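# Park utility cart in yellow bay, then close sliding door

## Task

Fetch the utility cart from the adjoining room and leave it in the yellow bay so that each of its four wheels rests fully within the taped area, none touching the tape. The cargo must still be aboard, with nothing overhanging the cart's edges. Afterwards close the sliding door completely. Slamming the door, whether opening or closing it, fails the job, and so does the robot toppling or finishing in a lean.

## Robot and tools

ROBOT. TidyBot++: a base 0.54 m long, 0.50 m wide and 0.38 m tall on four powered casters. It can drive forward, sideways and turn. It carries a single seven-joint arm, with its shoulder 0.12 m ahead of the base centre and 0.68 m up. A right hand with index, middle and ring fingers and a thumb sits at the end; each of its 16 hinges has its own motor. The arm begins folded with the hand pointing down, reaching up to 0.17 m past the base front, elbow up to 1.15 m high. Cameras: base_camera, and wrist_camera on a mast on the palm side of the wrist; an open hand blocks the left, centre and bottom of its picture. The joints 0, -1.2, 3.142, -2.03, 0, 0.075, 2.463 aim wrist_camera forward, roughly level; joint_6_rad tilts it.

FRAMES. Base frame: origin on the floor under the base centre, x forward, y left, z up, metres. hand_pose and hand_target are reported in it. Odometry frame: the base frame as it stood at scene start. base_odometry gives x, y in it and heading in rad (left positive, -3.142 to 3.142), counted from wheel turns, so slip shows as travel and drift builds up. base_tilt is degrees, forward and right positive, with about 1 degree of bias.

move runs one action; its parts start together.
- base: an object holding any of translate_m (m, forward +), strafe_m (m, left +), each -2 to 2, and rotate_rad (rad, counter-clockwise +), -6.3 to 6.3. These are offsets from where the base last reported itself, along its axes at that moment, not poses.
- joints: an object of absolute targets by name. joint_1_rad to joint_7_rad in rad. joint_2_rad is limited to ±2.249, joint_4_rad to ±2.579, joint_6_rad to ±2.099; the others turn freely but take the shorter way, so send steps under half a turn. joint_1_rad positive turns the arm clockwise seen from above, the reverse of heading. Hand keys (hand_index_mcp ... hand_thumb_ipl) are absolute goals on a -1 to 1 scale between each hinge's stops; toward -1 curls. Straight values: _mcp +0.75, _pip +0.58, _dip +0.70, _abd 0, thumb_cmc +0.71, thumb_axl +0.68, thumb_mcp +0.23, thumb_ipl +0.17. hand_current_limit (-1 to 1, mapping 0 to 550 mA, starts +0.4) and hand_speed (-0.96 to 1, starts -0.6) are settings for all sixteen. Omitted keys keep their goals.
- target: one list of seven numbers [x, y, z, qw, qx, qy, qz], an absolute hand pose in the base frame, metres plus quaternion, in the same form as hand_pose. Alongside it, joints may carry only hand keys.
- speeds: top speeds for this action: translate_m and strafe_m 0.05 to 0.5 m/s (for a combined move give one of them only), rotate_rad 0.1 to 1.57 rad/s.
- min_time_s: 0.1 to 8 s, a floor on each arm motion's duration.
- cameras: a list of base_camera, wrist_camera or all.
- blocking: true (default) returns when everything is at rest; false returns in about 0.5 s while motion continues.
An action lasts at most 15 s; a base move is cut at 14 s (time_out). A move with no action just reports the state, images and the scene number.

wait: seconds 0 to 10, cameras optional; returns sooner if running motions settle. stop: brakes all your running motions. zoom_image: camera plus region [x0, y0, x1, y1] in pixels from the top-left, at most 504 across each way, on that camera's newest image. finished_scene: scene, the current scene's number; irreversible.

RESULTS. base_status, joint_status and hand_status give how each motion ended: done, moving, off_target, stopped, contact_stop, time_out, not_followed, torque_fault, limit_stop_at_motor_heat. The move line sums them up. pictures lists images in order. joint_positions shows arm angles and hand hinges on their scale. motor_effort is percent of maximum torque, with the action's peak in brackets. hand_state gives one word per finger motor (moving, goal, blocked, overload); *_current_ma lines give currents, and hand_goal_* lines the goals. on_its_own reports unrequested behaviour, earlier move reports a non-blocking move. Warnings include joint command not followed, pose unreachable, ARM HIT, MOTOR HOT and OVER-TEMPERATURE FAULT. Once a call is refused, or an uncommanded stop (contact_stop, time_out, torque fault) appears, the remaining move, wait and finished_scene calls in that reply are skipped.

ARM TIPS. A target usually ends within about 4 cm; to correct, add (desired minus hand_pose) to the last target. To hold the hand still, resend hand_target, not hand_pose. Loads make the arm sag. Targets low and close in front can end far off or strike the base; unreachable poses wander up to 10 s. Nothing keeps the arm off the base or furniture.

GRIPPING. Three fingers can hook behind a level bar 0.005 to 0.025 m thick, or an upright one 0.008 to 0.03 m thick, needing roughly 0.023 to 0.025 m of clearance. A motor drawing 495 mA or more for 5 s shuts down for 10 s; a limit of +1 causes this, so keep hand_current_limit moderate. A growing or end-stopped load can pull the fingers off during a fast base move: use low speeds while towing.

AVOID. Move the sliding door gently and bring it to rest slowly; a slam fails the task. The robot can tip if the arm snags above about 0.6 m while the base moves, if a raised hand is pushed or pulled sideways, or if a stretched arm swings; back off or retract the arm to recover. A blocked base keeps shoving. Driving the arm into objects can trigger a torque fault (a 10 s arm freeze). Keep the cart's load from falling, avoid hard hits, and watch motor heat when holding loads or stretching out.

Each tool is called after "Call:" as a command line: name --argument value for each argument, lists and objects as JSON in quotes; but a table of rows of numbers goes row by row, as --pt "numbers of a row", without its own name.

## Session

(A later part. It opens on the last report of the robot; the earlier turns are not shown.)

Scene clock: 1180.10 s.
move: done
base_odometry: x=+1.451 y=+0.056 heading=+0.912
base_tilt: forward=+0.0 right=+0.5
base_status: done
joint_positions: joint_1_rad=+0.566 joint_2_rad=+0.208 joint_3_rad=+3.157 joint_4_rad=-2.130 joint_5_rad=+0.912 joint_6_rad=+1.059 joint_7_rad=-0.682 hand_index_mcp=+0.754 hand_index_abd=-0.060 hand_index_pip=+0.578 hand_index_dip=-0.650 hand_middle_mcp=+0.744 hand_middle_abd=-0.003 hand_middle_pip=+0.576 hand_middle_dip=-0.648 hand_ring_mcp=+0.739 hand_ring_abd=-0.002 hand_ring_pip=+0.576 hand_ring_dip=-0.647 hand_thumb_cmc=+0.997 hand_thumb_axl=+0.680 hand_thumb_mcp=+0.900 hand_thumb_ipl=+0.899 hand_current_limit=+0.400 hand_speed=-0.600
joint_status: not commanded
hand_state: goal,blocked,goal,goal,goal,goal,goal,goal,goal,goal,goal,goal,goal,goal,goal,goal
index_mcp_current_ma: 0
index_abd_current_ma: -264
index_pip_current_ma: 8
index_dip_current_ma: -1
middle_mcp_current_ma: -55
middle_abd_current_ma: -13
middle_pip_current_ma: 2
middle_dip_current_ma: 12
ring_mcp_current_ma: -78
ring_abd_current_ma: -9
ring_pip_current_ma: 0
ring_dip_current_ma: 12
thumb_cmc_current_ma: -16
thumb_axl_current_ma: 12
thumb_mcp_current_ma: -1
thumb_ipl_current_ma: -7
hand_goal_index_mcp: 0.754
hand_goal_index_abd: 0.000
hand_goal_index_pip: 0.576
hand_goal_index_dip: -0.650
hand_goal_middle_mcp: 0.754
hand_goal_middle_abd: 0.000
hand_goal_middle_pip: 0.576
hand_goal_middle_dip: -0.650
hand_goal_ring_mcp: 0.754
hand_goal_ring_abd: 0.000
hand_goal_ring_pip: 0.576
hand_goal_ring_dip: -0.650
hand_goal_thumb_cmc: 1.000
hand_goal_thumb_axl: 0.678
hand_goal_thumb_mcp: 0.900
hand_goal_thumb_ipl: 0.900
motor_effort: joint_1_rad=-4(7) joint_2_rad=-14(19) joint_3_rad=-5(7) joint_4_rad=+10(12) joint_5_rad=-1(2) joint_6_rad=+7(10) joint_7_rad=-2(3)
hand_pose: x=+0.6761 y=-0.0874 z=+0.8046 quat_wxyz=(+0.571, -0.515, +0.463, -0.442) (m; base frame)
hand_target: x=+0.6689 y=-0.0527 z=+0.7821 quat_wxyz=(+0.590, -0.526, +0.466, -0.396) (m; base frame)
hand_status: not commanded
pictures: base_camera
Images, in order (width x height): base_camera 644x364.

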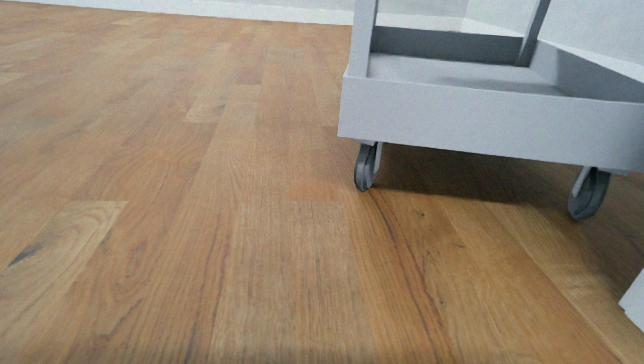

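Call:
zoom_image --camera "base_camera" --region '[444, 100, 644, 364]'

Scaled by 1.909.

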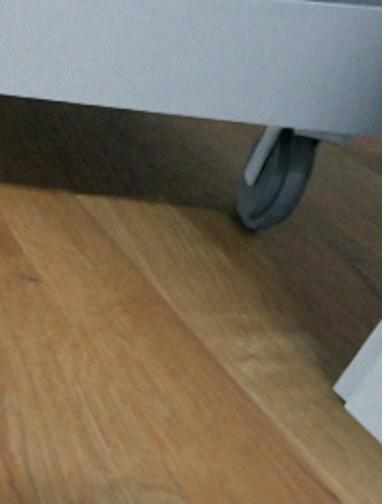

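Call:
move --base '{"translate_m": -0.03, "rotate_rad": 0.15}' --speeds '{"translate_m": 0.05, "rotate_rad": 0.12}' --cameras '["base_camera"]'

Scene clock: 1251.60 s.
move: done
base_odometry: x=+1.433 y=+0.032 heading=+1.060
base_tilt: forward=+0.0 right=+0.5
base_status: done
joint_positions: joint_1_rad=+0.606 joint_2_rad=+0.209 joint_3_rad=+3.196 joint_4_rad=-2.129 joint_5_rad=+0.907 joint_6_rad=+1.059 joint_7_rad=-0.682 hand_index_mcp=+0.762 hand_index_abd=-0.226 hand_index_pip=+0.632 hand_index_dip=-0.479 hand_middle_mcp=+0.749 hand_middle_abd=-0.026 hand_middle_pip=+0.576 hand_middle_dip=-0.648 hand_ring_mcp=+0.739 hand_ring_abd=-0.002 hand_ring_pip=+0.576 hand_ring_dip=-0.647 hand_thumb_cmc=+0.997 hand_thumb_axl=+0.680 hand_thumb_mcp=+0.900 hand_thumb_ipl=+0.899 hand_current_limit=+0.400 hand_speed=-0.600
joint_status: not commanded
hand_state: goal,blocked,blocked,blocked,goal,blocked,goal,goal,goal,goal,goal,goal,goal,goal,goal,goal
index_mcp_current_ma: 40
index_abd_current_ma: -385
index_pip_current_ma: 281
index_dip_current_ma: 385
middle_mcp_current_ma: -28
middle_abd_current_ma: -115
middle_pip_current_ma: 1
middle_dip_current_ma: 12
ring_mcp_current_ma: -78
ring_abd_current_ma: -9
ring_pip_current_ma: 0
ring_dip_current_ma: 12
thumb_cmc_current_ma: -16
thumb_axl_current_ma: 12
thumb_mcp_current_ma: -1
thumb_ipl_current_ma: -7
hand_goal_index_mcp: 0.754
hand_goal_index_abd: 0.000
hand_goal_index_pip: 0.576
hand_goal_index_dip: -0.650
hand_goal_middle_mcp: 0.754
hand_goal_middle_abd: 0.000
hand_goal_middle_pip: 0.576
hand_goal_middle_dip: -0.650
hand_goal_ring_mcp: 0.754
hand_goal_ring_abd: 0.000
hand_goal_ring_pip: 0.576
hand_goal_ring_dip: -0.650
hand_goal_thumb_cmc: 1.000
hand_goal_thumb_axl: 0.678
hand_goal_thumb_mcp: 0.900
hand_goal_thumb_ipl: 0.900
motor_effort: joint_1_rad=-9(15) joint_2_rad=-13(19) joint_3_rad=-10(14) joint_4_rad=+10(15) joint_5_rad=+4(8) joint_6_rad=+11(15) joint_7_rad=-3(4)
hand_pose: x=+0.6695 y=-0.1310 z=+0.8039 quat_wxyz=(+0.551, -0.497, +0.483, -0.465) (m; base frame)
hand_target: x=+0.6689 y=-0.0527 z=+0.7821 quat_wxyz=(+0.590, -0.526, +0.466, -0.396) (m; base frame)
hand_status: not commanded
pictures: base_camera
Images, in order (width x height): base_camera 644x364.

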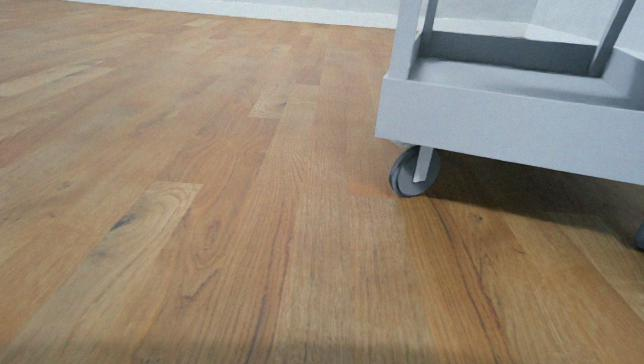

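Call:
move --joints '{"hand_current_limit": 0.7}' --base '{"translate_m": 0.04, "strafe_m": 0.124}' --speeds '{"translate_m": 0.07}' --cameras '["all"]'

Scene clock: 1276.53 s.
move: done
base_odometry: x=+1.344 y=+0.128 heading=+1.060
base_tilt: forward=+0.0 right=+0.5
base_status: done
joint_positions: joint_1_rad=+0.601 joint_2_rad=+0.208 joint_3_rad=+3.189 joint_4_rad=-2.129 joint_5_rad=+0.905 joint_6_rad=+1.059 joint_7_rad=-0.682 hand_index_mcp=+0.755 hand_index_abd=-0.186 hand_index_pip=+0.633 hand_index_dip=-0.550 hand_middle_mcp=+0.747 hand_middle_abd=-0.004 hand_middle_pip=+0.576 hand_middle_dip=-0.648 hand_ring_mcp=+0.739 hand_ring_abd=-0.002 hand_ring_pip=+0.576 hand_ring_dip=-0.647 hand_thumb_cmc=+0.997 hand_thumb_axl=+0.680 hand_thumb_mcp=+0.900 hand_thumb_ipl=+0.899 hand_current_limit=+0.700 hand_speed=-0.600
joint_status: all done
hand_state: goal,blocked,blocked,blocked,goal,goal,goal,goal,goal,goal,goal,goal,goal,goal,goal,goal
index_mcp_current_ma: 3
index_abd_current_ma: -467
index_pip_current_ma: 284
index_dip_current_ma: 467
middle_mcp_current_ma: -38
middle_abd_current_ma: -17
middle_pip_current_ma: 1
middle_dip_current_ma: 11
ring_mcp_current_ma: -78
ring_abd_current_ma: -9
ring_pip_current_ma: 0
ring_dip_current_ma: 12
thumb_cmc_current_ma: -16
thumb_axl_current_ma: 12
thumb_mcp_current_ma: -1
thumb_ipl_current_ma: -7
hand_goal_index_mcp: 0.754
hand_goal_index_abd: 0.000
hand_goal_index_pip: 0.576
hand_goal_index_dip: -0.650
hand_goal_middle_mcp: 0.754
hand_goal_middle_abd: 0.000
hand_goal_middle_pip: 0.576
hand_goal_middle_dip: -0.650
hand_goal_ring_mcp: 0.754
hand_goal_ring_abd: 0.000
hand_goal_ring_pip: 0.576
hand_goal_ring_dip: -0.650
hand_goal_thumb_cmc: 1.000
hand_goal_thumb_axl: 0.678
hand_goal_thumb_mcp: 0.900
hand_goal_thumb_ipl: 0.900
motor_effort: joint_1_rad=-4(15) joint_2_rad=-15(15) joint_3_rad=-4(15) joint_4_rad=+11(14) joint_5_rad=-1(8) joint_6_rad=+9(16) joint_7_rad=-2(4)
hand_pose: x=+0.6709 y=-0.1244 z=+0.8043 quat_wxyz=(+0.554, -0.499, +0.480, -0.462) (m; base frame)
hand_target: x=+0.6689 y=-0.0527 z=+0.7821 quat_wxyz=(+0.590, -0.526, +0.466, -0.396) (m; base frame)
hand_status: not commanded
pictures: base_camera, wrist_camera
Images, in order (width x height): base_camera 644x364, wrist_camera 504x504.

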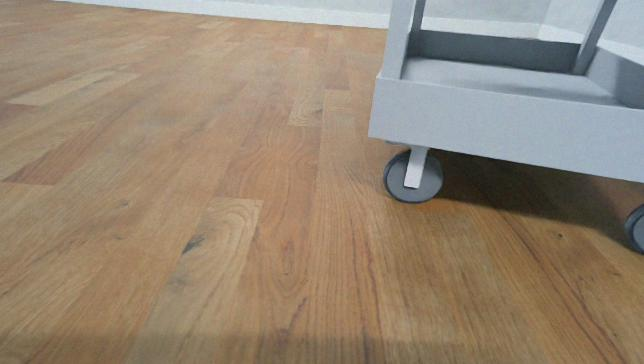

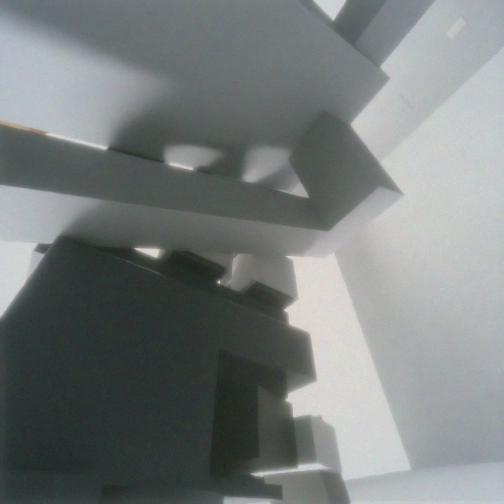

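Call:
move --joints '{"hand_current_limit": 0.6}' --base '{"translate_m": -0.2, "strafe_m": 0.03}' --speeds '{"translate_m": 0.1}' --cameras '["base_camera"]'

Scene clock: 1291.03 s.
move: done
base_odometry: x=+1.220 y=-0.032 heading=+1.060
base_tilt: forward=+0.0 right=+0.5
base_status: done
joint_positions: joint_1_rad=+0.559 joint_2_rad=+0.211 joint_3_rad=+3.151 joint_4_rad=-2.126 joint_5_rad=+0.907 joint_6_rad=+1.059 joint_7_rad=-0.682 hand_index_mcp=+0.748 hand_index_abd=+0.000 hand_index_pip=+0.577 hand_index_dip=-0.648 hand_middle_mcp=+0.747 hand_middle_abd=-0.004 hand_middle_pip=+0.577 hand_middle_dip=-0.648 hand_ring_mcp=+0.750 hand_ring_abd=+0.003 hand_ring_pip=+0.577 hand_ring_dip=-0.647 hand_thumb_cmc=+0.997 hand_thumb_axl=+0.680 hand_thumb_mcp=+0.900 hand_thumb_ipl=+0.899 hand_current_limit=+0.600 hand_speed=-0.600
joint_status: all done
hand_state: goal,goal,goal,goal,goal,goal,goal,goal,goal,goal,goal,goal,goal,goal,goal,goal
index_mcp_current_ma: -32
index_abd_current_ma: -1
index_pip_current_ma: 3
index_dip_current_ma: 11
middle_mcp_current_ma: -38
middle_abd_current_ma: -16
middle_pip_current_ma: 3
middle_dip_current_ma: 12
ring_mcp_current_ma: -23
ring_abd_current_ma: 12
ring_pip_current_ma: 3
ring_dip_current_ma: 13
thumb_cmc_current_ma: -16
thumb_axl_current_ma: 12
thumb_mcp_current_ma: -1
thumb_ipl_current_ma: -7
hand_goal_index_mcp: 0.754
hand_goal_index_abd: 0.000
hand_goal_index_pip: 0.576
hand_goal_index_dip: -0.650
hand_goal_middle_mcp: 0.754
hand_goal_middle_abd: 0.000
hand_goal_middle_pip: 0.576
hand_goal_middle_dip: -0.650
hand_goal_ring_mcp: 0.754
hand_goal_ring_abd: 0.000
hand_goal_ring_pip: 0.576
hand_goal_ring_dip: -0.650
hand_goal_thumb_cmc: 1.000
hand_goal_thumb_axl: 0.678
hand_goal_thumb_mcp: 0.900
hand_goal_thumb_ipl: 0.900
motor_effort: joint_1_rad=+0(4) joint_2_rad=-13(20) joint_3_rad=+0(5) joint_4_rad=+10(13) joint_5_rad=-4(6) joint_6_rad=+3(10) joint_7_rad=-1(3)
hand_pose: x=+0.6789 y=-0.0814 z=+0.8057 quat_wxyz=(+0.575, -0.515, +0.460, -0.439) (m; base frame)
hand_target: x=+0.6689 y=-0.0527 z=+0.7821 quat_wxyz=(+0.590, -0.526, +0.466, -0.396) (m; base frame)
hand_status: not commanded
pictures: base_camera
Images, in order (width x height): base_camera 644x364.

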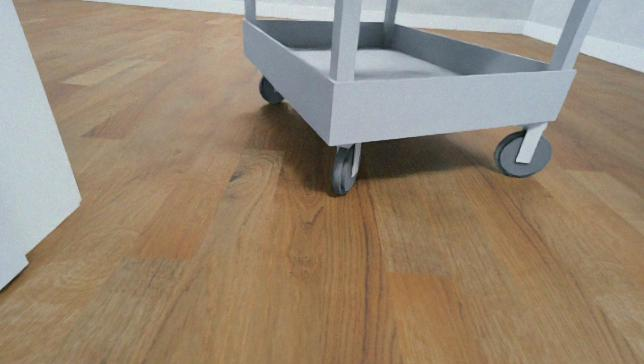

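Call:
move --base '{"translate_m": -0.25, "strafe_m": 0.04}' --speeds '{"translate_m": 0.1}' --cameras '["base_camera"]'

Scene clock: 1308.57 s.
move: done
base_odometry: x=+1.063 y=-0.231 heading=+1.060
base_tilt: forward=-0.1 right=+0.5
base_status: done
joint_positions: joint_1_rad=+0.548 joint_2_rad=+0.211 joint_3_rad=+3.137 joint_4_rad=-2.126 joint_5_rad=+0.912 joint_6_rad=+1.059 joint_7_rad=-0.688 hand_index_mcp=+0.747 hand_index_abd=+0.000 hand_index_pip=+0.576 hand_index_dip=-0.648 hand_middle_mcp=+0.746 hand_middle_abd=-0.003 hand_middle_pip=+0.576 hand_middle_dip=-0.648 hand_ring_mcp=+0.748 hand_ring_abd=+0.003 hand_ring_pip=+0.577 hand_ring_dip=-0.647 hand_thumb_cmc=+0.997 hand_thumb_axl=+0.680 hand_thumb_mcp=+0.900 hand_thumb_ipl=+0.899 hand_current_limit=+0.600 hand_speed=-0.600
joint_status: not commanded
hand_state: goal,goal,goal,goal,goal,goal,goal,goal,goal,goal,goal,goal,goal,goal,goal,goal
index_mcp_current_ma: -36
index_abd_current_ma: -1
index_pip_current_ma: 2
index_dip_current_ma: 11
middle_mcp_current_ma: -40
middle_abd_current_ma: -15
middle_pip_current_ma: 2
middle_dip_current_ma: 12
ring_mcp_current_ma: -31
ring_abd_current_ma: 13
ring_pip_current_ma: 3
ring_dip_current_ma: 13
thumb_cmc_current_ma: -16
thumb_axl_current_ma: 13
thumb_mcp_current_ma: -1
thumb_ipl_current_ma: -7
hand_goal_index_mcp: 0.754
hand_goal_index_abd: 0.000
hand_goal_index_pip: 0.576
hand_goal_index_dip: -0.650
hand_goal_middle_mcp: 0.754
hand_goal_middle_abd: 0.000
hand_goal_middle_pip: 0.576
hand_goal_middle_dip: -0.650
hand_goal_ring_mcp: 0.754
hand_goal_ring_abd: 0.000
hand_goal_ring_pip: 0.576
hand_goal_ring_dip: -0.650
hand_goal_thumb_cmc: 1.000
hand_goal_thumb_axl: 0.678
hand_goal_thumb_mcp: 0.900
hand_goal_thumb_ipl: 0.900
motor_effort: joint_1_rad=+0(7) joint_2_rad=-12(19) joint_3_rad=-1(5) joint_4_rad=+9(12) joint_5_rad=-3(7) joint_6_rad=+3(6) joint_7_rad=+0(2)
hand_pose: x=+0.6800 y=-0.0669 z=+0.8060 quat_wxyz=(+0.582, -0.520, +0.454, -0.429) (m; base frame)
hand_target: x=+0.6689 y=-0.0527 z=+0.7821 quat_wxyz=(+0.590, -0.526, +0.466, -0.396) (m; base frame)
hand_status: not commanded
pictures: base_camera
Images, in order (width x height): base_camera 644x364.

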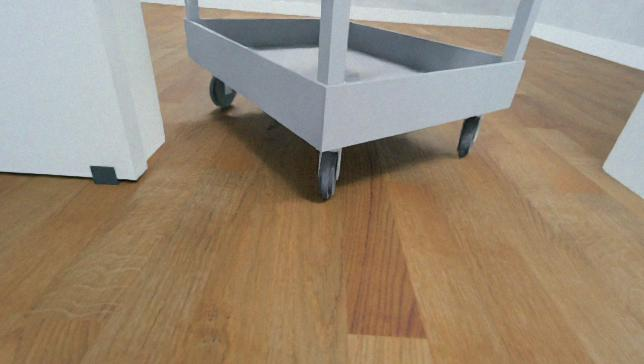

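Call:
move --base '{"strafe_m": 0.12}' --speeds '{"strafe_m": 0.07}' --cameras '["all"]'

Scene clock: 1331.93 s.
move: done
base_odometry: x=+0.958 y=-0.172 heading=+1.060
base_tilt: forward=+0.0 right=+0.5
base_status: done
joint_positions: joint_1_rad=+0.566 joint_2_rad=+0.203 joint_3_rad=+3.154 joint_4_rad=-2.126 joint_5_rad=+0.913 joint_6_rad=+1.060 joint_7_rad=-0.689 hand_index_mcp=+0.746 hand_index_abd=-0.056 hand_index_pip=+0.576 hand_index_dip=-0.648 hand_middle_mcp=+0.746 hand_middle_abd=-0.003 hand_middle_pip=+0.576 hand_middle_dip=-0.648 hand_ring_mcp=+0.747 hand_ring_abd=+0.003 hand_ring_pip=+0.577 hand_ring_dip=-0.647 hand_thumb_cmc=+0.997 hand_thumb_axl=+0.680 hand_thumb_mcp=+0.900 hand_thumb_ipl=+0.899 hand_current_limit=+0.600 hand_speed=-0.600
joint_status: not commanded
hand_state: goal,blocked,goal,goal,goal,goal,goal,goal,goal,goal,goal,goal,goal,goal,goal,goal
index_mcp_current_ma: -43
index_abd_current_ma: -244
index_pip_current_ma: 0
index_dip_current_ma: 12
middle_mcp_current_ma: -40
middle_abd_current_ma: -14
middle_pip_current_ma: 2
middle_dip_current_ma: 12
ring_mcp_current_ma: -37
ring_abd_current_ma: 12
ring_pip_current_ma: 2
ring_dip_current_ma: 13
thumb_cmc_current_ma: -16
thumb_axl_current_ma: 13
thumb_mcp_current_ma: -1
thumb_ipl_current_ma: -7
hand_goal_index_mcp: 0.754
hand_goal_index_abd: 0.000
hand_goal_index_pip: 0.576
hand_goal_index_dip: -0.650
hand_goal_middle_mcp: 0.754
hand_goal_middle_abd: 0.000
hand_goal_middle_pip: 0.576
hand_goal_middle_dip: -0.650
hand_goal_ring_mcp: 0.754
hand_goal_ring_abd: 0.000
hand_goal_ring_pip: 0.576
hand_goal_ring_dip: -0.650
hand_goal_thumb_cmc: 1.000
hand_goal_thumb_axl: 0.678
hand_goal_thumb_mcp: 0.900
hand_goal_thumb_ipl: 0.900
motor_effort: joint_1_rad=-2(8) joint_2_rad=-11(14) joint_3_rad=-4(7) joint_4_rad=+7(9) joint_5_rad=+0(3) joint_6_rad=+3(6) joint_7_rad=-2(3)
hand_pose: x=+0.6769 y=-0.0849 z=+0.8095 quat_wxyz=(+0.574, -0.514, +0.459, -0.442) (m; base frame)
hand_target: x=+0.6689 y=-0.0527 z=+0.7821 quat_wxyz=(+0.590, -0.526, +0.466, -0.396) (m; base frame)
hand_status: not commanded
pictures: base_camera, wrist_camera
Images, in order (width x height): base_camera 644x364, wrist_camera 504x504.

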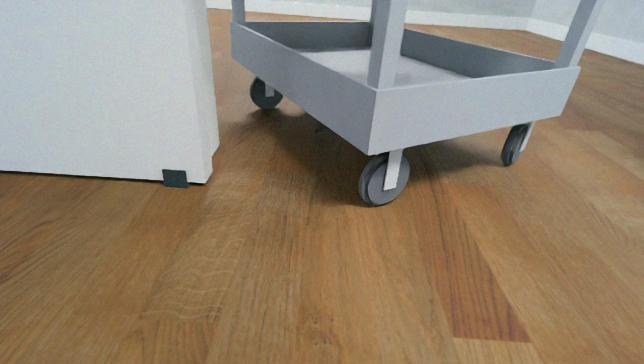

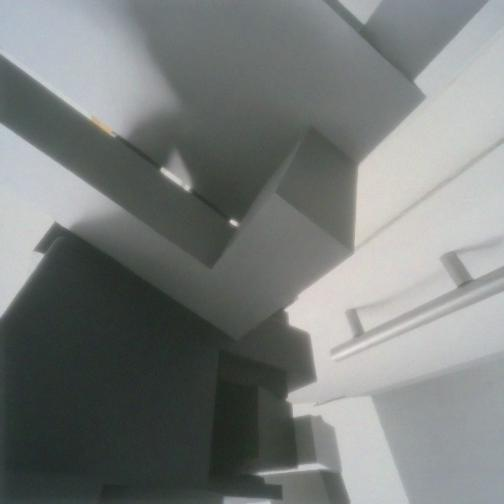

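Call:
move --base '{"strafe_m": -0.03, "translate_m": 0.01}' --speeds '{"strafe_m": 0.08}'

Call:
move --joints '{"joint_2_rad": 0.04}' --min_time_s 1.5 --cameras '["all"]'

Scene clock: 1354.80 s.
move: done
base_odometry: x=+0.989 y=-0.178 heading=+1.060
base_tilt: forward=+0.0 right=+0.5
base_status: done
joint_positions: joint_1_rad=+0.562 joint_2_rad=+0.200 joint_3_rad=+3.150 joint_4_rad=-2.126 joint_5_rad=+0.913 joint_6_rad=+1.062 joint_7_rad=-0.689 hand_index_mcp=+0.747 hand_index_abd=-0.003 hand_index_pip=+0.576 hand_index_dip=-0.648 hand_middle_mcp=+0.746 hand_middle_abd=-0.003 hand_middle_pip=+0.576 hand_middle_dip=-0.648 hand_ring_mcp=+0.747 hand_ring_abd=+0.003 hand_ring_pip=+0.576 hand_ring_dip=-0.647 hand_thumb_cmc=+0.997 hand_thumb_axl=+0.680 hand_thumb_mcp=+0.900 hand_thumb_ipl=+0.899 hand_current_limit=+0.600 hand_speed=-0.600
joint_status: not commanded
hand_state: goal,goal,goal,goal,goal,goal,goal,goal,goal,goal,goal,goal,goal,goal,goal,goal
index_mcp_current_ma: -36
index_abd_current_ma: -15
index_pip_current_ma: 0
index_dip_current_ma: 11
middle_mcp_current_ma: -41
middle_abd_current_ma: -14
middle_pip_current_ma: 2
middle_dip_current_ma: 12
ring_mcp_current_ma: -39
ring_abd_current_ma: 11
ring_pip_current_ma: 2
ring_dip_current_ma: 13
thumb_cmc_current_ma: -16
thumb_axl_current_ma: 13
thumb_mcp_current_ma: -1
thumb_ipl_current_ma: -7
hand_goal_index_mcp: 0.754
hand_goal_index_abd: 0.000
hand_goal_index_pip: 0.576
hand_goal_index_dip: -0.650
hand_goal_middle_mcp: 0.754
hand_goal_middle_abd: 0.000
hand_goal_middle_pip: 0.576
hand_goal_middle_dip: -0.650
hand_goal_ring_mcp: 0.754
hand_goal_ring_abd: 0.000
hand_goal_ring_pip: 0.576
hand_goal_ring_dip: -0.650
hand_goal_thumb_cmc: 1.000
hand_goal_thumb_axl: 0.678
hand_goal_thumb_mcp: 0.900
hand_goal_thumb_ipl: 0.900
motor_effort: joint_1_rad=+1(4) joint_2_rad=-13(14) joint_3_rad=+0(4) joint_4_rad=+9(10) joint_5_rad=-4(4) joint_6_rad=+3(4) joint_7_rad=-1(2)
hand_pose: x=+0.6772 y=-0.0798 z=+0.8117 quat_wxyz=(+0.577, -0.515, +0.456, -0.440) (m; base frame)
hand_target: x=+0.6689 y=-0.0527 z=+0.7821 quat_wxyz=(+0.590, -0.526, +0.466, -0.396) (m; base frame)
hand_status: not commanded
pictures: none

Scene clock: 1356.63 s.
move: done
base_odometry: x=+0.989 y=-0.178 heading=+1.060
base_tilt: forward=+0.0 right=+0.5
base_status: not commanded
joint_positions: joint_1_rad=+0.562 joint_2_rad=+0.059 joint_3_rad=+3.150 joint_4_rad=-2.133 joint_5_rad=+0.913 joint_6_rad=+1.062 joint_7_rad=-0.689 hand_index_mcp=+0.747 hand_index_abd=-0.003 hand_index_pip=+0.576 hand_index_dip=-0.648 hand_middle_mcp=+0.746 hand_middle_abd=-0.003 hand_middle_pip=+0.576 hand_middle_dip=-0.648 hand_ring_mcp=+0.747 hand_ring_abd=+0.003 hand_ring_pip=+0.576 hand_ring_dip=-0.647 hand_thumb_cmc=+0.997 hand_thumb_axl=+0.680 hand_thumb_mcp=+0.900 hand_thumb_ipl=+0.899 hand_current_limit=+0.600 hand_speed=-0.600
joint_status: all done
hand_state: goal,goal,goal,goal,goal,goal,goal,goal,goal,goal,goal,goal,goal,goal,goal,goal
index_mcp_current_ma: -36
index_abd_current_ma: -13
index_pip_current_ma: 0
index_dip_current_ma: 11
middle_mcp_current_ma: -41
middle_abd_current_ma: -14
middle_pip_current_ma: 2
middle_dip_current_ma: 12
ring_mcp_current_ma: -39
ring_abd_current_ma: 11
ring_pip_current_ma: 2
ring_dip_current_ma: 13
thumb_cmc_current_ma: -16
thumb_axl_current_ma: 13
thumb_mcp_current_ma: -1
thumb_ipl_current_ma: -7
hand_goal_index_mcp: 0.754
hand_goal_index_abd: 0.000
hand_goal_index_pip: 0.576
hand_goal_index_dip: -0.650
hand_goal_middle_mcp: 0.754
hand_goal_middle_abd: 0.000
hand_goal_middle_pip: 0.576
hand_goal_middle_dip: -0.650
hand_goal_ring_mcp: 0.754
hand_goal_ring_abd: 0.000
hand_goal_ring_pip: 0.576
hand_goal_ring_dip: -0.650
hand_goal_thumb_cmc: 1.000
hand_goal_thumb_axl: 0.678
hand_goal_thumb_mcp: 0.900
hand_goal_thumb_ipl: 0.900
motor_effort: joint_1_rad=+1(1) joint_2_rad=-15(20) joint_3_rad=+0(1) joint_4_rad=+15(15) joint_5_rad=-6(6) joint_6_rad=+7(8) joint_7_rad=-1(1)
hand_pose: x=+0.6559 y=-0.0665 z=+0.8800 quat_wxyz=(+0.583, -0.510, +0.406, -0.485) (m; base frame)
hand_target: x=+0.6443 y=-0.0376 z=+0.8764 quat_wxyz=(+0.600, -0.521, +0.395, -0.461) (m; base frame)
hand_status: not commanded
pictures: base_camera, wrist_camera
Images, in order (width x height): base_camera 644x364, wrist_camera 504x504.

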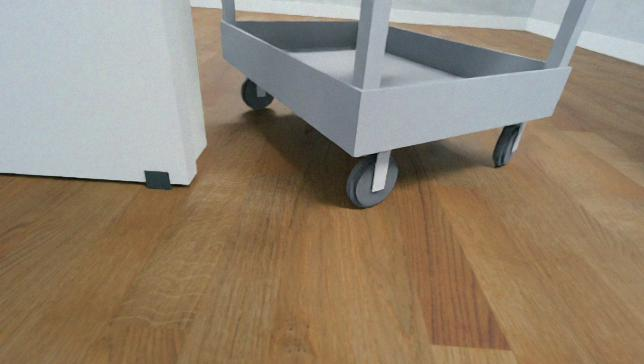

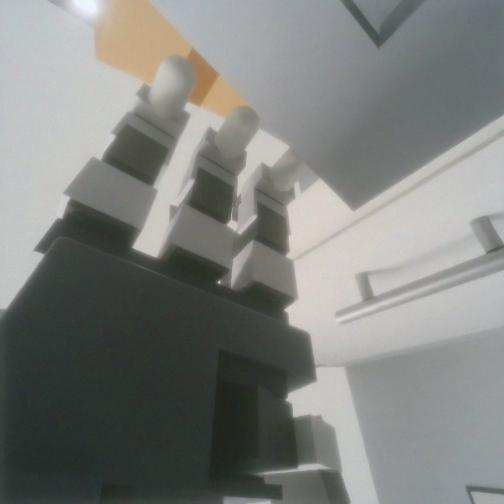

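Call:
move --base '{"strafe_m": -0.25, "translate_m": 0.07}' --speeds '{"strafe_m": 0.2}'

Call:
move --joints '{"joint_2_rad": 0.235}' --min_time_s 2 --cameras '["all"]'

Scene clock: 1388.77 s.
move: done
base_odometry: x=+1.241 y=-0.239 heading=+1.061
base_tilt: forward=-0.1 right=+0.6
base_status: done
joint_positions: joint_1_rad=+0.562 joint_2_rad=+0.054 joint_3_rad=+3.150 joint_4_rad=-2.133 joint_5_rad=+0.913 joint_6_rad=+1.062 joint_7_rad=-0.689 hand_index_mcp=+0.747 hand_index_abd=-0.003 hand_index_pip=+0.576 hand_index_dip=-0.648 hand_middle_mcp=+0.746 hand_middle_abd=-0.003 hand_middle_pip=+0.576 hand_middle_dip=-0.648 hand_ring_mcp=+0.746 hand_ring_abd=+0.003 hand_ring_pip=+0.576 hand_ring_dip=-0.647 hand_thumb_cmc=+0.997 hand_thumb_axl=+0.680 hand_thumb_mcp=+0.900 hand_thumb_ipl=+0.899 hand_current_limit=+0.600 hand_speed=-0.600
joint_status: not commanded
hand_state: goal,goal,goal,goal,goal,goal,goal,goal,goal,goal,goal,goal,goal,goal,goal,goal
index_mcp_current_ma: -36
index_abd_current_ma: -12
index_pip_current_ma: 0
index_dip_current_ma: 11
middle_mcp_current_ma: -41
middle_abd_current_ma: -13
middle_pip_current_ma: 2
middle_dip_current_ma: 12
ring_mcp_current_ma: -40
ring_abd_current_ma: 11
ring_pip_current_ma: 2
ring_dip_current_ma: 12
thumb_cmc_current_ma: -16
thumb_axl_current_ma: 13
thumb_mcp_current_ma: -1
thumb_ipl_current_ma: -7
hand_goal_index_mcp: 0.754
hand_goal_index_abd: 0.000
hand_goal_index_pip: 0.576
hand_goal_index_dip: -0.650
hand_goal_middle_mcp: 0.754
hand_goal_middle_abd: 0.000
hand_goal_middle_pip: 0.576
hand_goal_middle_dip: -0.650
hand_goal_ring_mcp: 0.754
hand_goal_ring_abd: 0.000
hand_goal_ring_pip: 0.576
hand_goal_ring_dip: -0.650
hand_goal_thumb_cmc: 1.000
hand_goal_thumb_axl: 0.678
hand_goal_thumb_mcp: 0.900
hand_goal_thumb_ipl: 0.900
motor_effort: joint_1_rad=+0(2) joint_2_rad=-15(17) joint_3_rad=+0(2) joint_4_rad=+15(15) joint_5_rad=-6(7) joint_6_rad=+7(8) joint_7_rad=+0(1)
hand_pose: x=+0.6553 y=-0.0660 z=+0.8820 quat_wxyz=(+0.583, -0.509, +0.404, -0.486) (m; base frame)
hand_target: x=+0.6443 y=-0.0376 z=+0.8764 quat_wxyz=(+0.600, -0.521, +0.395, -0.461) (m; base frame)
hand_status: not commanded
pictures: none

Scene clock: 1391.17 s.
move: done
base_odometry: x=+1.241 y=-0.239 heading=+1.061
base_tilt: forward=-0.1 right=+0.5
base_status: not commanded
joint_positions: joint_1_rad=+0.562 joint_2_rad=+0.166 joint_3_rad=+3.150 joint_4_rad=-2.133 joint_5_rad=+0.913 joint_6_rad=+1.063 joint_7_rad=-0.689 hand_index_mcp=+0.747 hand_index_abd=-0.003 hand_index_pip=+0.576 hand_index_dip=-0.648 hand_middle_mcp=+0.816 hand_middle_abd=+0.006 hand_middle_pip=+0.607 hand_middle_dip=-0.649 hand_ring_mcp=+0.752 hand_ring_abd=-0.005 hand_ring_pip=+0.565 hand_ring_dip=-0.671 hand_thumb_cmc=+0.997 hand_thumb_axl=+0.680 hand_thumb_mcp=+0.900 hand_thumb_ipl=+0.899 hand_current_limit=+0.600 hand_speed=-0.600
joint_status: all done
hand_state: goal,goal,goal,goal,blocked,goal,blocked,goal,goal,goal,goal,blocked,goal,goal,goal,goal
index_mcp_current_ma: -36
index_abd_current_ma: -12
index_pip_current_ma: 0
index_dip_current_ma: 11
middle_mcp_current_ma: 330
middle_abd_current_ma: 27
middle_pip_current_ma: 154
middle_dip_current_ma: 4
ring_mcp_current_ma: -12
ring_abd_current_ma: -20
ring_pip_current_ma: -56
ring_dip_current_ma: -104
thumb_cmc_current_ma: -16
thumb_axl_current_ma: 13
thumb_mcp_current_ma: -1
thumb_ipl_current_ma: -7
hand_goal_index_mcp: 0.754
hand_goal_index_abd: 0.000
hand_goal_index_pip: 0.576
hand_goal_index_dip: -0.650
hand_goal_middle_mcp: 0.754
hand_goal_middle_abd: 0.000
hand_goal_middle_pip: 0.576
hand_goal_middle_dip: -0.650
hand_goal_ring_mcp: 0.754
hand_goal_ring_abd: 0.000
hand_goal_ring_pip: 0.576
hand_goal_ring_dip: -0.650
hand_goal_thumb_cmc: 1.000
hand_goal_thumb_axl: 0.678
hand_goal_thumb_mcp: 0.900
hand_goal_thumb_ipl: 0.900
motor_effort: joint_1_rad=-2(2) joint_2_rad=-11(18) joint_3_rad=-2(2) joint_4_rad=+9(15) joint_5_rad=-1(6) joint_6_rad=+2(7) joint_7_rad=-1(1)
hand_pose: x=+0.6716 y=-0.0762 z=+0.8262 quat_wxyz=(+0.579, -0.514, +0.446, -0.449) (m; base frame)
hand_target: x=+0.6689 y=-0.0527 z=+0.7821 quat_wxyz=(+0.590, -0.526, +0.466, -0.396) (m; base frame)
hand_status: not commanded
pictures: base_camera, wrist_camera
Images, in order (width x height): base_camera 644x364, wrist_camera 504x504.

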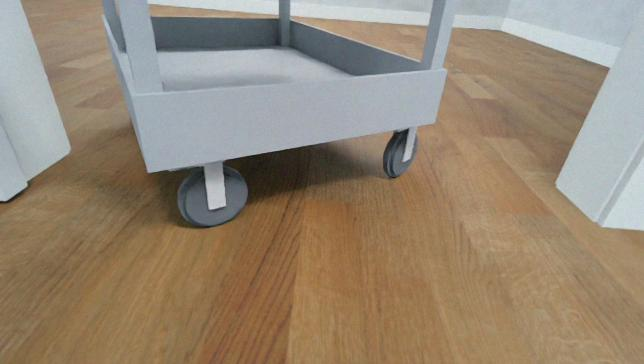

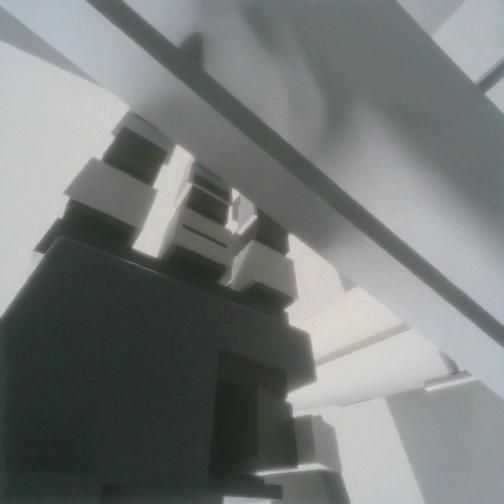

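Call:
move --base '{"translate_m": -0.03}' --speeds '{"translate_m": 0.06}' --cameras '["all"]'

Scene clock: 1399.37 s.
move: done
base_odometry: x=+1.227 y=-0.265 heading=+1.061
base_tilt: forward=+0.0 right=+0.5
base_status: done
joint_positions: joint_1_rad=+0.552 joint_2_rad=+0.185 joint_3_rad=+3.142 joint_4_rad=-2.132 joint_5_rad=+0.914 joint_6_rad=+1.064 joint_7_rad=-0.689 hand_index_mcp=+0.780 hand_index_abd=+0.015 hand_index_pip=+0.613 hand_index_dip=-0.617 hand_middle_mcp=+0.886 hand_middle_abd=+0.007 hand_middle_pip=+0.632 hand_middle_dip=-0.638 hand_ring_mcp=+0.747 hand_ring_abd=+0.000 hand_ring_pip=+0.568 hand_ring_dip=-0.659 hand_thumb_cmc=+0.997 hand_thumb_axl=+0.680 hand_thumb_mcp=+0.900 hand_thumb_ipl=+0.899 hand_current_limit=+0.600 hand_speed=-0.600
joint_status: not commanded
hand_state: blocked,goal,blocked,blocked,blocked,goal,blocked,goal,goal,goal,goal,goal,goal,goal,goal,goal
index_mcp_current_ma: 139
index_abd_current_ma: 67
index_pip_current_ma: 183
index_dip_current_ma: 168
middle_mcp_current_ma: 440
middle_abd_current_ma: 30
middle_pip_current_ma: 280
middle_dip_current_ma: 59
ring_mcp_current_ma: -37
ring_abd_current_ma: -2
ring_pip_current_ma: -40
ring_dip_current_ma: -43
thumb_cmc_current_ma: -16
thumb_axl_current_ma: 13
thumb_mcp_current_ma: -1
thumb_ipl_current_ma: -7
hand_goal_index_mcp: 0.754
hand_goal_index_abd: 0.000
hand_goal_index_pip: 0.576
hand_goal_index_dip: -0.650
hand_goal_middle_mcp: 0.754
hand_goal_middle_abd: 0.000
hand_goal_middle_pip: 0.576
hand_goal_middle_dip: -0.650
hand_goal_ring_mcp: 0.754
hand_goal_ring_abd: 0.000
hand_goal_ring_pip: 0.576
hand_goal_ring_dip: -0.650
hand_goal_thumb_cmc: 1.000
hand_goal_thumb_axl: 0.678
hand_goal_thumb_mcp: 0.900
hand_goal_thumb_ipl: 0.900
motor_effort: joint_1_rad=+3(5) joint_2_rad=-12(14) joint_3_rad=+1(3) joint_4_rad=+8(10) joint_5_rad=-2(4) joint_6_rad=+1(3) joint_7_rad=+0(1)
hand_pose: x=+0.6749 y=-0.0678 z=+0.8176 quat_wxyz=(+0.583, -0.519, +0.447, -0.438) (m; base frame)
hand_target: x=+0.6689 y=-0.0527 z=+0.7821 quat_wxyz=(+0.590, -0.526, +0.466, -0.396) (m; base frame)
hand_status: not commanded
pictures: base_camera, wrist_camera
Images, in order (width x height): base_camera 644x364, wrist_camera 504x504.

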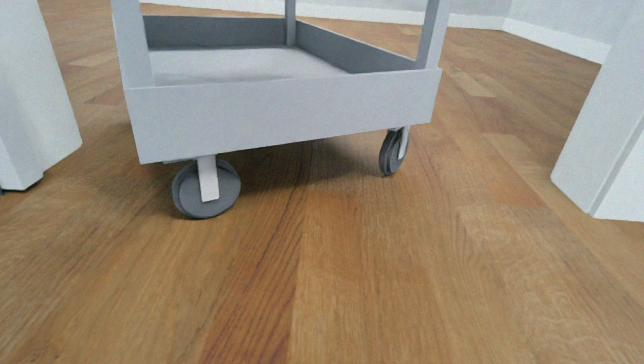

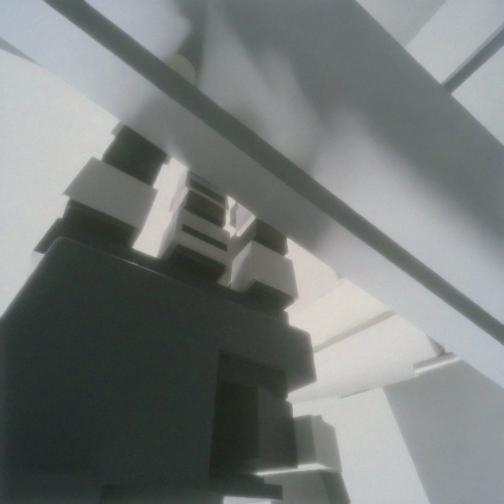

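Call:
move --base '{"translate_m": -0.04}' --speeds '{"translate_m": 0.06}' --cameras '["all"]'

Scene clock: 1408.40 s.
move: done
base_odometry: x=+1.207 y=-0.300 heading=+1.061
base_tilt: forward=+0.0 right=+0.6
base_status: done
joint_positions: joint_1_rad=+0.543 joint_2_rad=+0.191 joint_3_rad=+3.133 joint_4_rad=-2.128 joint_5_rad=+0.914 joint_6_rad=+1.066 joint_7_rad=-0.689 hand_index_mcp=+0.787 hand_index_abd=+0.022 hand_index_pip=+0.639 hand_index_dip=-0.586 hand_middle_mcp=+0.893 hand_middle_abd=+0.007 hand_middle_pip=+0.633 hand_middle_dip=-0.637 hand_ring_mcp=+0.748 hand_ring_abd=+0.003 hand_ring_pip=+0.559 hand_ring_dip=-0.677 hand_thumb_cmc=+0.997 hand_thumb_axl=+0.680 hand_thumb_mcp=+0.900 hand_thumb_ipl=+0.899 hand_current_limit=+0.600 hand_speed=-0.600
joint_status: not commanded
hand_state: blocked,blocked,blocked,blocked,blocked,goal,blocked,goal,goal,goal,goal,blocked,goal,goal,goal,goal
index_mcp_current_ma: 175
index_abd_current_ma: 94
index_pip_current_ma: 314
index_dip_current_ma: 324
middle_mcp_current_ma: 440
middle_abd_current_ma: 30
middle_pip_current_ma: 284
middle_dip_current_ma: 65
ring_mcp_current_ma: -34
ring_abd_current_ma: 12
ring_pip_current_ma: -83
ring_dip_current_ma: -134
thumb_cmc_current_ma: -16
thumb_axl_current_ma: 13
thumb_mcp_current_ma: -1
thumb_ipl_current_ma: -7
hand_goal_index_mcp: 0.754
hand_goal_index_abd: 0.000
hand_goal_index_pip: 0.576
hand_goal_index_dip: -0.650
hand_goal_middle_mcp: 0.754
hand_goal_middle_abd: 0.000
hand_goal_middle_pip: 0.576
hand_goal_middle_dip: -0.650
hand_goal_ring_mcp: 0.754
hand_goal_ring_abd: 0.000
hand_goal_ring_pip: 0.576
hand_goal_ring_dip: -0.650
hand_goal_thumb_cmc: 1.000
hand_goal_thumb_axl: 0.678
hand_goal_thumb_mcp: 0.900
hand_goal_thumb_ipl: 0.900
motor_effort: joint_1_rad=+2(6) joint_2_rad=-12(16) joint_3_rad=+2(4) joint_4_rad=+8(11) joint_5_rad=-2(4) joint_6_rad=+1(2) joint_7_rad=+0(1)
hand_pose: x=+0.6775 y=-0.0590 z=+0.8169 quat_wxyz=(+0.587, -0.522, +0.443, -0.432) (m; base frame)
hand_target: x=+0.6689 y=-0.0527 z=+0.7821 quat_wxyz=(+0.590, -0.526, +0.466, -0.396) (m; base frame)
hand_status: not commanded
pictures: base_camera, wrist_camera
Images, in order (width x height): base_camera 644x364, wrist_camera 504x504.

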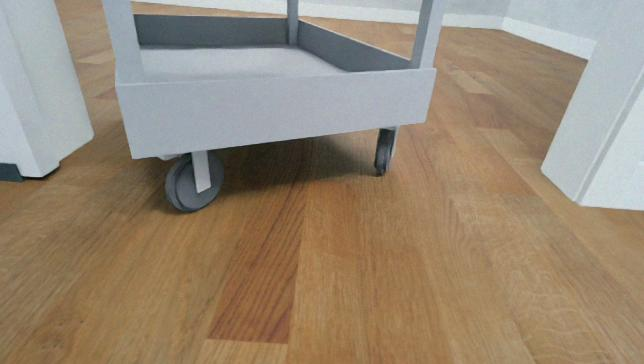

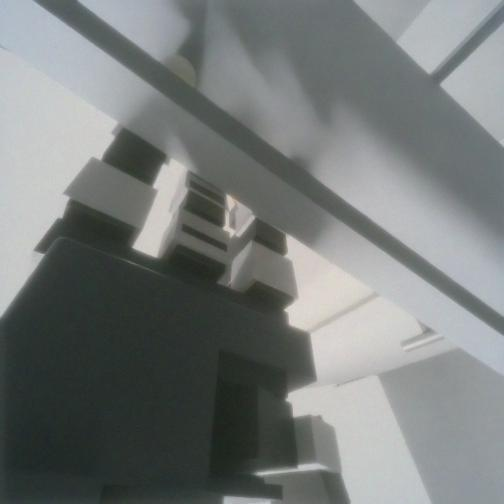

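Call:
move --base '{"translate_m": -0.08, "strafe_m": 0.01}' --speeds '{"translate_m": 0.07}' --cameras '["all"]'

Scene clock: 1419.33 s.
move: done
base_odometry: x=+1.160 y=-0.366 heading=+1.061
base_tilt: forward=+0.0 right=+0.5
base_status: done
joint_positions: joint_1_rad=+0.540 joint_2_rad=+0.195 joint_3_rad=+3.130 joint_4_rad=-2.124 joint_5_rad=+0.914 joint_6_rad=+1.079 joint_7_rad=-0.689 hand_index_mcp=+0.829 hand_index_abd=+0.023 hand_index_pip=+0.644 hand_index_dip=-0.622 hand_middle_mcp=+0.867 hand_middle_abd=+0.011 hand_middle_pip=+0.620 hand_middle_dip=-0.649 hand_ring_mcp=+0.741 hand_ring_abd=+0.003 hand_ring_pip=+0.569 hand_ring_dip=-0.653 hand_thumb_cmc=+0.997 hand_thumb_axl=+0.680 hand_thumb_mcp=+0.900 hand_thumb_ipl=+0.899 hand_current_limit=+0.600 hand_speed=-0.600
joint_status: not commanded
hand_state: blocked,blocked,blocked,blocked,blocked,goal,blocked,goal,goal,goal,goal,goal,goal,goal,goal,goal
index_mcp_current_ma: 398
index_abd_current_ma: 100
index_pip_current_ma: 342
index_dip_current_ma: 142
middle_mcp_current_ma: 440
middle_abd_current_ma: 46
middle_pip_current_ma: 221
middle_dip_current_ma: 7
ring_mcp_current_ma: -67
ring_abd_current_ma: 13
ring_pip_current_ma: -33
ring_dip_current_ma: -13
thumb_cmc_current_ma: -16
thumb_axl_current_ma: 13
thumb_mcp_current_ma: -1
thumb_ipl_current_ma: -7
hand_goal_index_mcp: 0.754
hand_goal_index_abd: 0.000
hand_goal_index_pip: 0.576
hand_goal_index_dip: -0.650
hand_goal_middle_mcp: 0.754
hand_goal_middle_abd: 0.000
hand_goal_middle_pip: 0.576
hand_goal_middle_dip: -0.650
hand_goal_ring_mcp: 0.754
hand_goal_ring_abd: 0.000
hand_goal_ring_pip: 0.576
hand_goal_ring_dip: -0.650
hand_goal_thumb_cmc: 1.000
hand_goal_thumb_axl: 0.678
hand_goal_thumb_mcp: 0.900
hand_goal_thumb_ipl: 0.900
motor_effort: joint_1_rad=+3(7) joint_2_rad=-12(16) joint_3_rad=+2(5) joint_4_rad=+8(9) joint_5_rad=-2(4) joint_6_rad=-1(2) joint_7_rad=+1(1)
hand_pose: x=+0.6791 y=-0.0535 z=+0.8204 quat_wxyz=(+0.594, -0.522, +0.436, -0.430) (m; base frame)
hand_target: x=+0.6689 y=-0.0527 z=+0.7821 quat_wxyz=(+0.590, -0.526, +0.466, -0.396) (m; base frame)
hand_status: not commanded
pictures: base_camera, wrist_camera
Images, in order (width x height): base_camera 644x364, wrist_camera 504x504.

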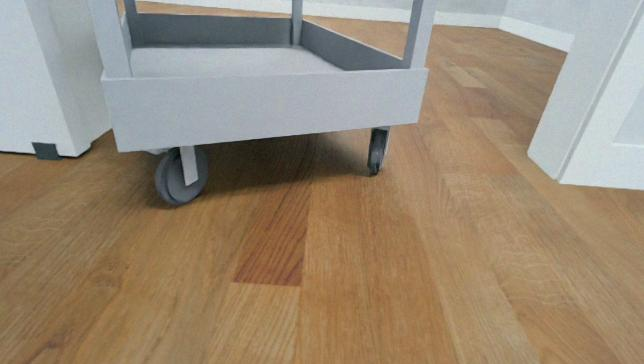

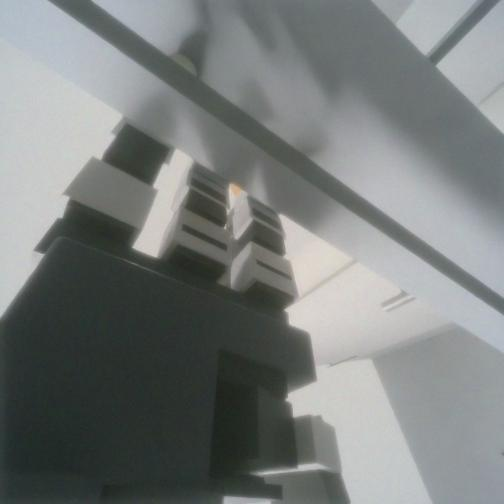

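Call:
move --base '{"translate_m": -0.11, "strafe_m": 0.0, "rotate_rad": -0.1}' --speeds '{"translate_m": 0.07, "rotate_rad": 0.1}' --cameras '["all"]'

Scene clock: 1434.07 s.
move: done
base_odometry: x=+1.106 y=-0.462 heading=+0.960
base_tilt: forward=+0.0 right=+0.5
base_status: done
joint_positions: joint_1_rad=+0.534 joint_2_rad=+0.210 joint_3_rad=+3.126 joint_4_rad=-2.129 joint_5_rad=+0.930 joint_6_rad=+1.080 joint_7_rad=-0.692 hand_index_mcp=+0.748 hand_index_abd=+0.002 hand_index_pip=+0.577 hand_index_dip=-0.648 hand_middle_mcp=+0.758 hand_middle_abd=+0.021 hand_middle_pip=+0.577 hand_middle_dip=-0.650 hand_ring_mcp=+0.747 hand_ring_abd=+0.003 hand_ring_pip=+0.577 hand_ring_dip=-0.647 hand_thumb_cmc=+0.997 hand_thumb_axl=+0.680 hand_thumb_mcp=+0.900 hand_thumb_ipl=+0.899 hand_current_limit=+0.600 hand_speed=-0.600
joint_status: not commanded
hand_state: goal,goal,goal,goal,goal,blocked,goal,goal,goal,goal,goal,goal,goal,goal,goal,goal
index_mcp_current_ma: -34
index_abd_current_ma: 10
index_pip_current_ma: 3
index_dip_current_ma: 12
middle_mcp_current_ma: 18
middle_abd_current_ma: 91
middle_pip_current_ma: 4
middle_dip_current_ma: -2
ring_mcp_current_ma: -36
ring_abd_current_ma: 13
ring_pip_current_ma: 3
ring_dip_current_ma: 13
thumb_cmc_current_ma: -16
thumb_axl_current_ma: 13
thumb_mcp_current_ma: 0
thumb_ipl_current_ma: -7
hand_goal_index_mcp: 0.754
hand_goal_index_abd: 0.000
hand_goal_index_pip: 0.576
hand_goal_index_dip: -0.650
hand_goal_middle_mcp: 0.754
hand_goal_middle_abd: 0.000
hand_goal_middle_pip: 0.576
hand_goal_middle_dip: -0.650
hand_goal_ring_mcp: 0.754
hand_goal_ring_abd: 0.000
hand_goal_ring_pip: 0.576
hand_goal_ring_dip: -0.650
hand_goal_thumb_cmc: 1.000
hand_goal_thumb_axl: 0.678
hand_goal_thumb_mcp: 0.900
hand_goal_thumb_ipl: 0.900
motor_effort: joint_1_rad=+1(9) joint_2_rad=-17(20) joint_3_rad=+1(7) joint_4_rad=+13(13) joint_5_rad=-6(9) joint_6_rad=+5(8) joint_7_rad=+0(1)
hand_pose: x=+0.6783 y=-0.0460 z=+0.8081 quat_wxyz=(+0.594, -0.530, +0.438, -0.417) (m; base frame)
hand_target: x=+0.6689 y=-0.0527 z=+0.7821 quat_wxyz=(+0.590, -0.526, +0.466, -0.396) (m; base frame)
hand_status: not commanded
pictures: base_camera, wrist_camera
Images, in order (width x height): base_camera 644x364, wrist_camera 504x504.

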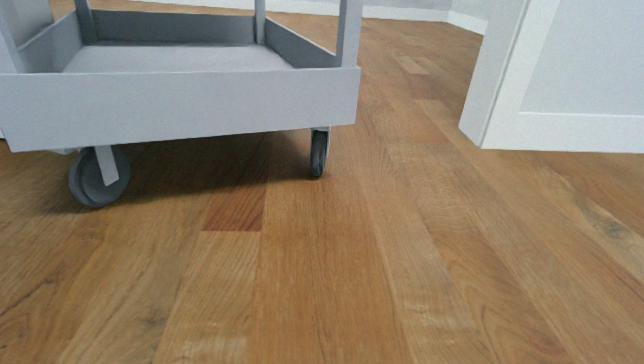

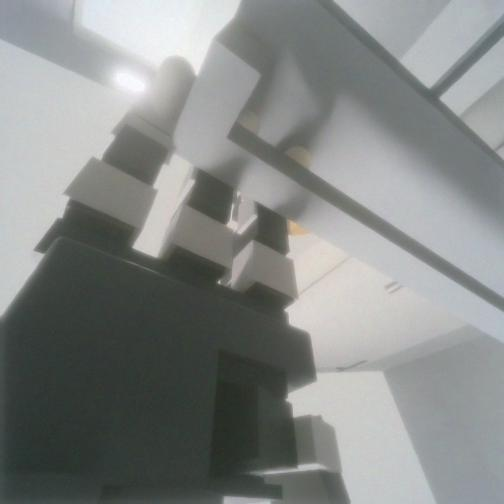

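Call:
move --base '{"translate_m": -0.2, "strafe_m": 0.0, "rotate_rad": -0.03}' --speeds '{"translate_m": 0.1, "rotate_rad": 0.1}' --cameras '["base_camera"]'

Scene clock: 1497.13 s.
move: done
base_odometry: x=+0.991 y=-0.626 heading=+0.930
base_tilt: forward=+0.0 right=+0.5
base_status: done
joint_positions: joint_1_rad=+0.518 joint_2_rad=+0.215 joint_3_rad=+3.112 joint_4_rad=-2.131 joint_5_rad=+0.932 joint_6_rad=+1.080 joint_7_rad=-0.692 hand_index_mcp=+0.747 hand_index_abd=+0.003 hand_index_pip=+0.577 hand_index_dip=-0.648 hand_middle_mcp=+0.773 hand_middle_abd=+0.053 hand_middle_pip=+0.587 hand_middle_dip=-0.652 hand_ring_mcp=+0.747 hand_ring_abd=-0.004 hand_ring_pip=+0.577 hand_ring_dip=-0.648 hand_thumb_cmc=+0.997 hand_thumb_axl=+0.680 hand_thumb_mcp=+0.900 hand_thumb_ipl=+0.899 hand_current_limit=+0.600 hand_speed=-0.600
joint_status: not commanded
hand_state: goal,goal,goal,goal,goal,blocked,goal,goal,goal,goal,goal,goal,goal,goal,goal,goal
index_mcp_current_ma: -36
index_abd_current_ma: 12
index_pip_current_ma: 3
index_dip_current_ma: 12
middle_mcp_current_ma: 101
middle_abd_current_ma: 231
middle_pip_current_ma: 55
middle_dip_current_ma: -10
ring_mcp_current_ma: -37
ring_abd_current_ma: -16
ring_pip_current_ma: 2
ring_dip_current_ma: 11
thumb_cmc_current_ma: -16
thumb_axl_current_ma: 13
thumb_mcp_current_ma: 0
thumb_ipl_current_ma: -7
hand_goal_index_mcp: 0.754
hand_goal_index_abd: 0.000
hand_goal_index_pip: 0.576
hand_goal_index_dip: -0.650
hand_goal_middle_mcp: 0.754
hand_goal_middle_abd: 0.000
hand_goal_middle_pip: 0.576
hand_goal_middle_dip: -0.650
hand_goal_ring_mcp: 0.754
hand_goal_ring_abd: 0.000
hand_goal_ring_pip: 0.576
hand_goal_ring_dip: -0.650
hand_goal_thumb_cmc: 1.000
hand_goal_thumb_axl: 0.678
hand_goal_thumb_mcp: 0.900
hand_goal_thumb_ipl: 0.900
motor_effort: joint_1_rad=+3(9) joint_2_rad=-16(20) joint_3_rad=+2(7) joint_4_rad=+13(14) joint_5_rad=-7(10) joint_6_rad=+4(5) joint_7_rad=+0(1)
hand_pose: x=+0.6787 y=-0.0290 z=+0.8053 quat_wxyz=(+0.601, -0.537, +0.432, -0.405) (m; base frame)
hand_target: x=+0.6689 y=-0.0527 z=+0.7821 quat_wxyz=(+0.590, -0.526, +0.466, -0.396) (m; base frame)
hand_status: not commanded
pictures: base_camera
Images, in order (width x height): base_camera 644x364.

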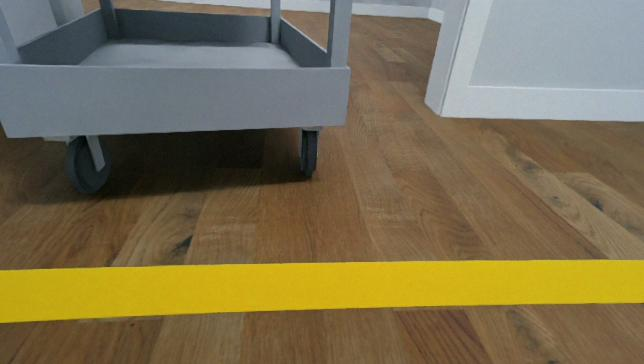

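Call:
move --base '{"translate_m": -0.245, "strafe_m": 0.156, "rotate_rad": -0.22}' --speeds '{"translate_m": 0.12, "rotate_rad": 0.1}' --cameras '["all"]'

Scene clock: 1518.07 s.
move: done
base_odometry: x=+0.719 y=-0.729 heading=+0.709
base_tilt: forward=+0.0 right=+0.5
base_status: done
joint_positions: joint_1_rad=+0.535 joint_2_rad=+0.216 joint_3_rad=+3.126 joint_4_rad=-2.133 joint_5_rad=+0.933 joint_6_rad=+1.081 joint_7_rad=-0.692 hand_index_mcp=+0.748 hand_index_abd=+0.001 hand_index_pip=+0.577 hand_index_dip=-0.648 hand_middle_mcp=+0.793 hand_middle_abd=+0.047 hand_middle_pip=+0.595 hand_middle_dip=-0.653 hand_ring_mcp=+0.752 hand_ring_abd=-0.003 hand_ring_pip=+0.575 hand_ring_dip=-0.648 hand_thumb_cmc=+0.997 hand_thumb_axl=+0.680 hand_thumb_mcp=+0.900 hand_thumb_ipl=+0.899 hand_current_limit=+0.600 hand_speed=-0.600
joint_status: not commanded
hand_state: goal,goal,goal,goal,blocked,blocked,goal,goal,goal,goal,goal,goal,goal,goal,goal,goal
index_mcp_current_ma: -32
index_abd_current_ma: 3
index_pip_current_ma: 3
index_dip_current_ma: 12
middle_mcp_current_ma: 208
middle_abd_current_ma: 204
middle_pip_current_ma: 95
middle_dip_current_ma: -13
ring_mcp_current_ma: -11
ring_abd_current_ma: -13
ring_pip_current_ma: -4
ring_dip_current_ma: 11
thumb_cmc_current_ma: -16
thumb_axl_current_ma: 13
thumb_mcp_current_ma: 0
thumb_ipl_current_ma: -7
hand_goal_index_mcp: 0.754
hand_goal_index_abd: 0.000
hand_goal_index_pip: 0.576
hand_goal_index_dip: -0.650
hand_goal_middle_mcp: 0.754
hand_goal_middle_abd: 0.000
hand_goal_middle_pip: 0.576
hand_goal_middle_dip: -0.650
hand_goal_ring_mcp: 0.754
hand_goal_ring_abd: 0.000
hand_goal_ring_pip: 0.576
hand_goal_ring_dip: -0.650
hand_goal_thumb_cmc: 1.000
hand_goal_thumb_axl: 0.678
hand_goal_thumb_mcp: 0.900
hand_goal_thumb_ipl: 0.900
motor_effort: joint_1_rad=+2(10) joint_2_rad=-14(20) joint_3_rad=+2(7) joint_4_rad=+11(13) joint_5_rad=-6(9) joint_6_rad=+2(6) joint_7_rad=+0(1)
hand_pose: x=+0.6776 y=-0.0459 z=+0.8032 quat_wxyz=(+0.593, -0.531, +0.441, -0.414) (m; base frame)
hand_target: x=+0.6689 y=-0.0527 z=+0.7821 quat_wxyz=(+0.590, -0.526, +0.466, -0.396) (m; base frame)
hand_status: not commanded
pictures: base_camera, wrist_camera
Images, in order (width x height): base_camera 644x364, wrist_camera 504x504.

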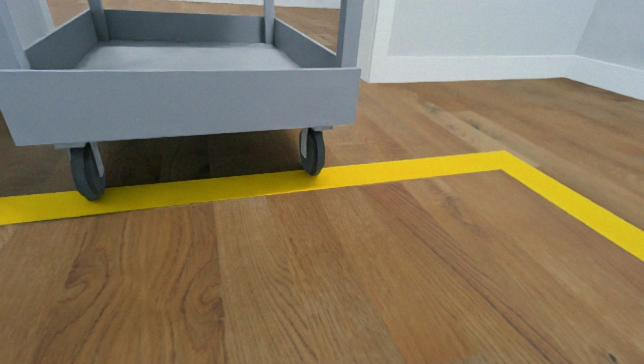

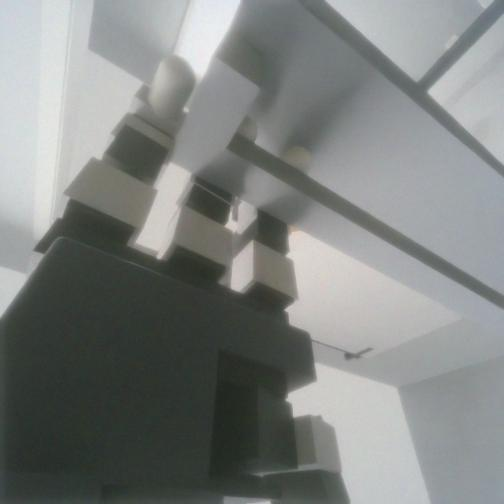

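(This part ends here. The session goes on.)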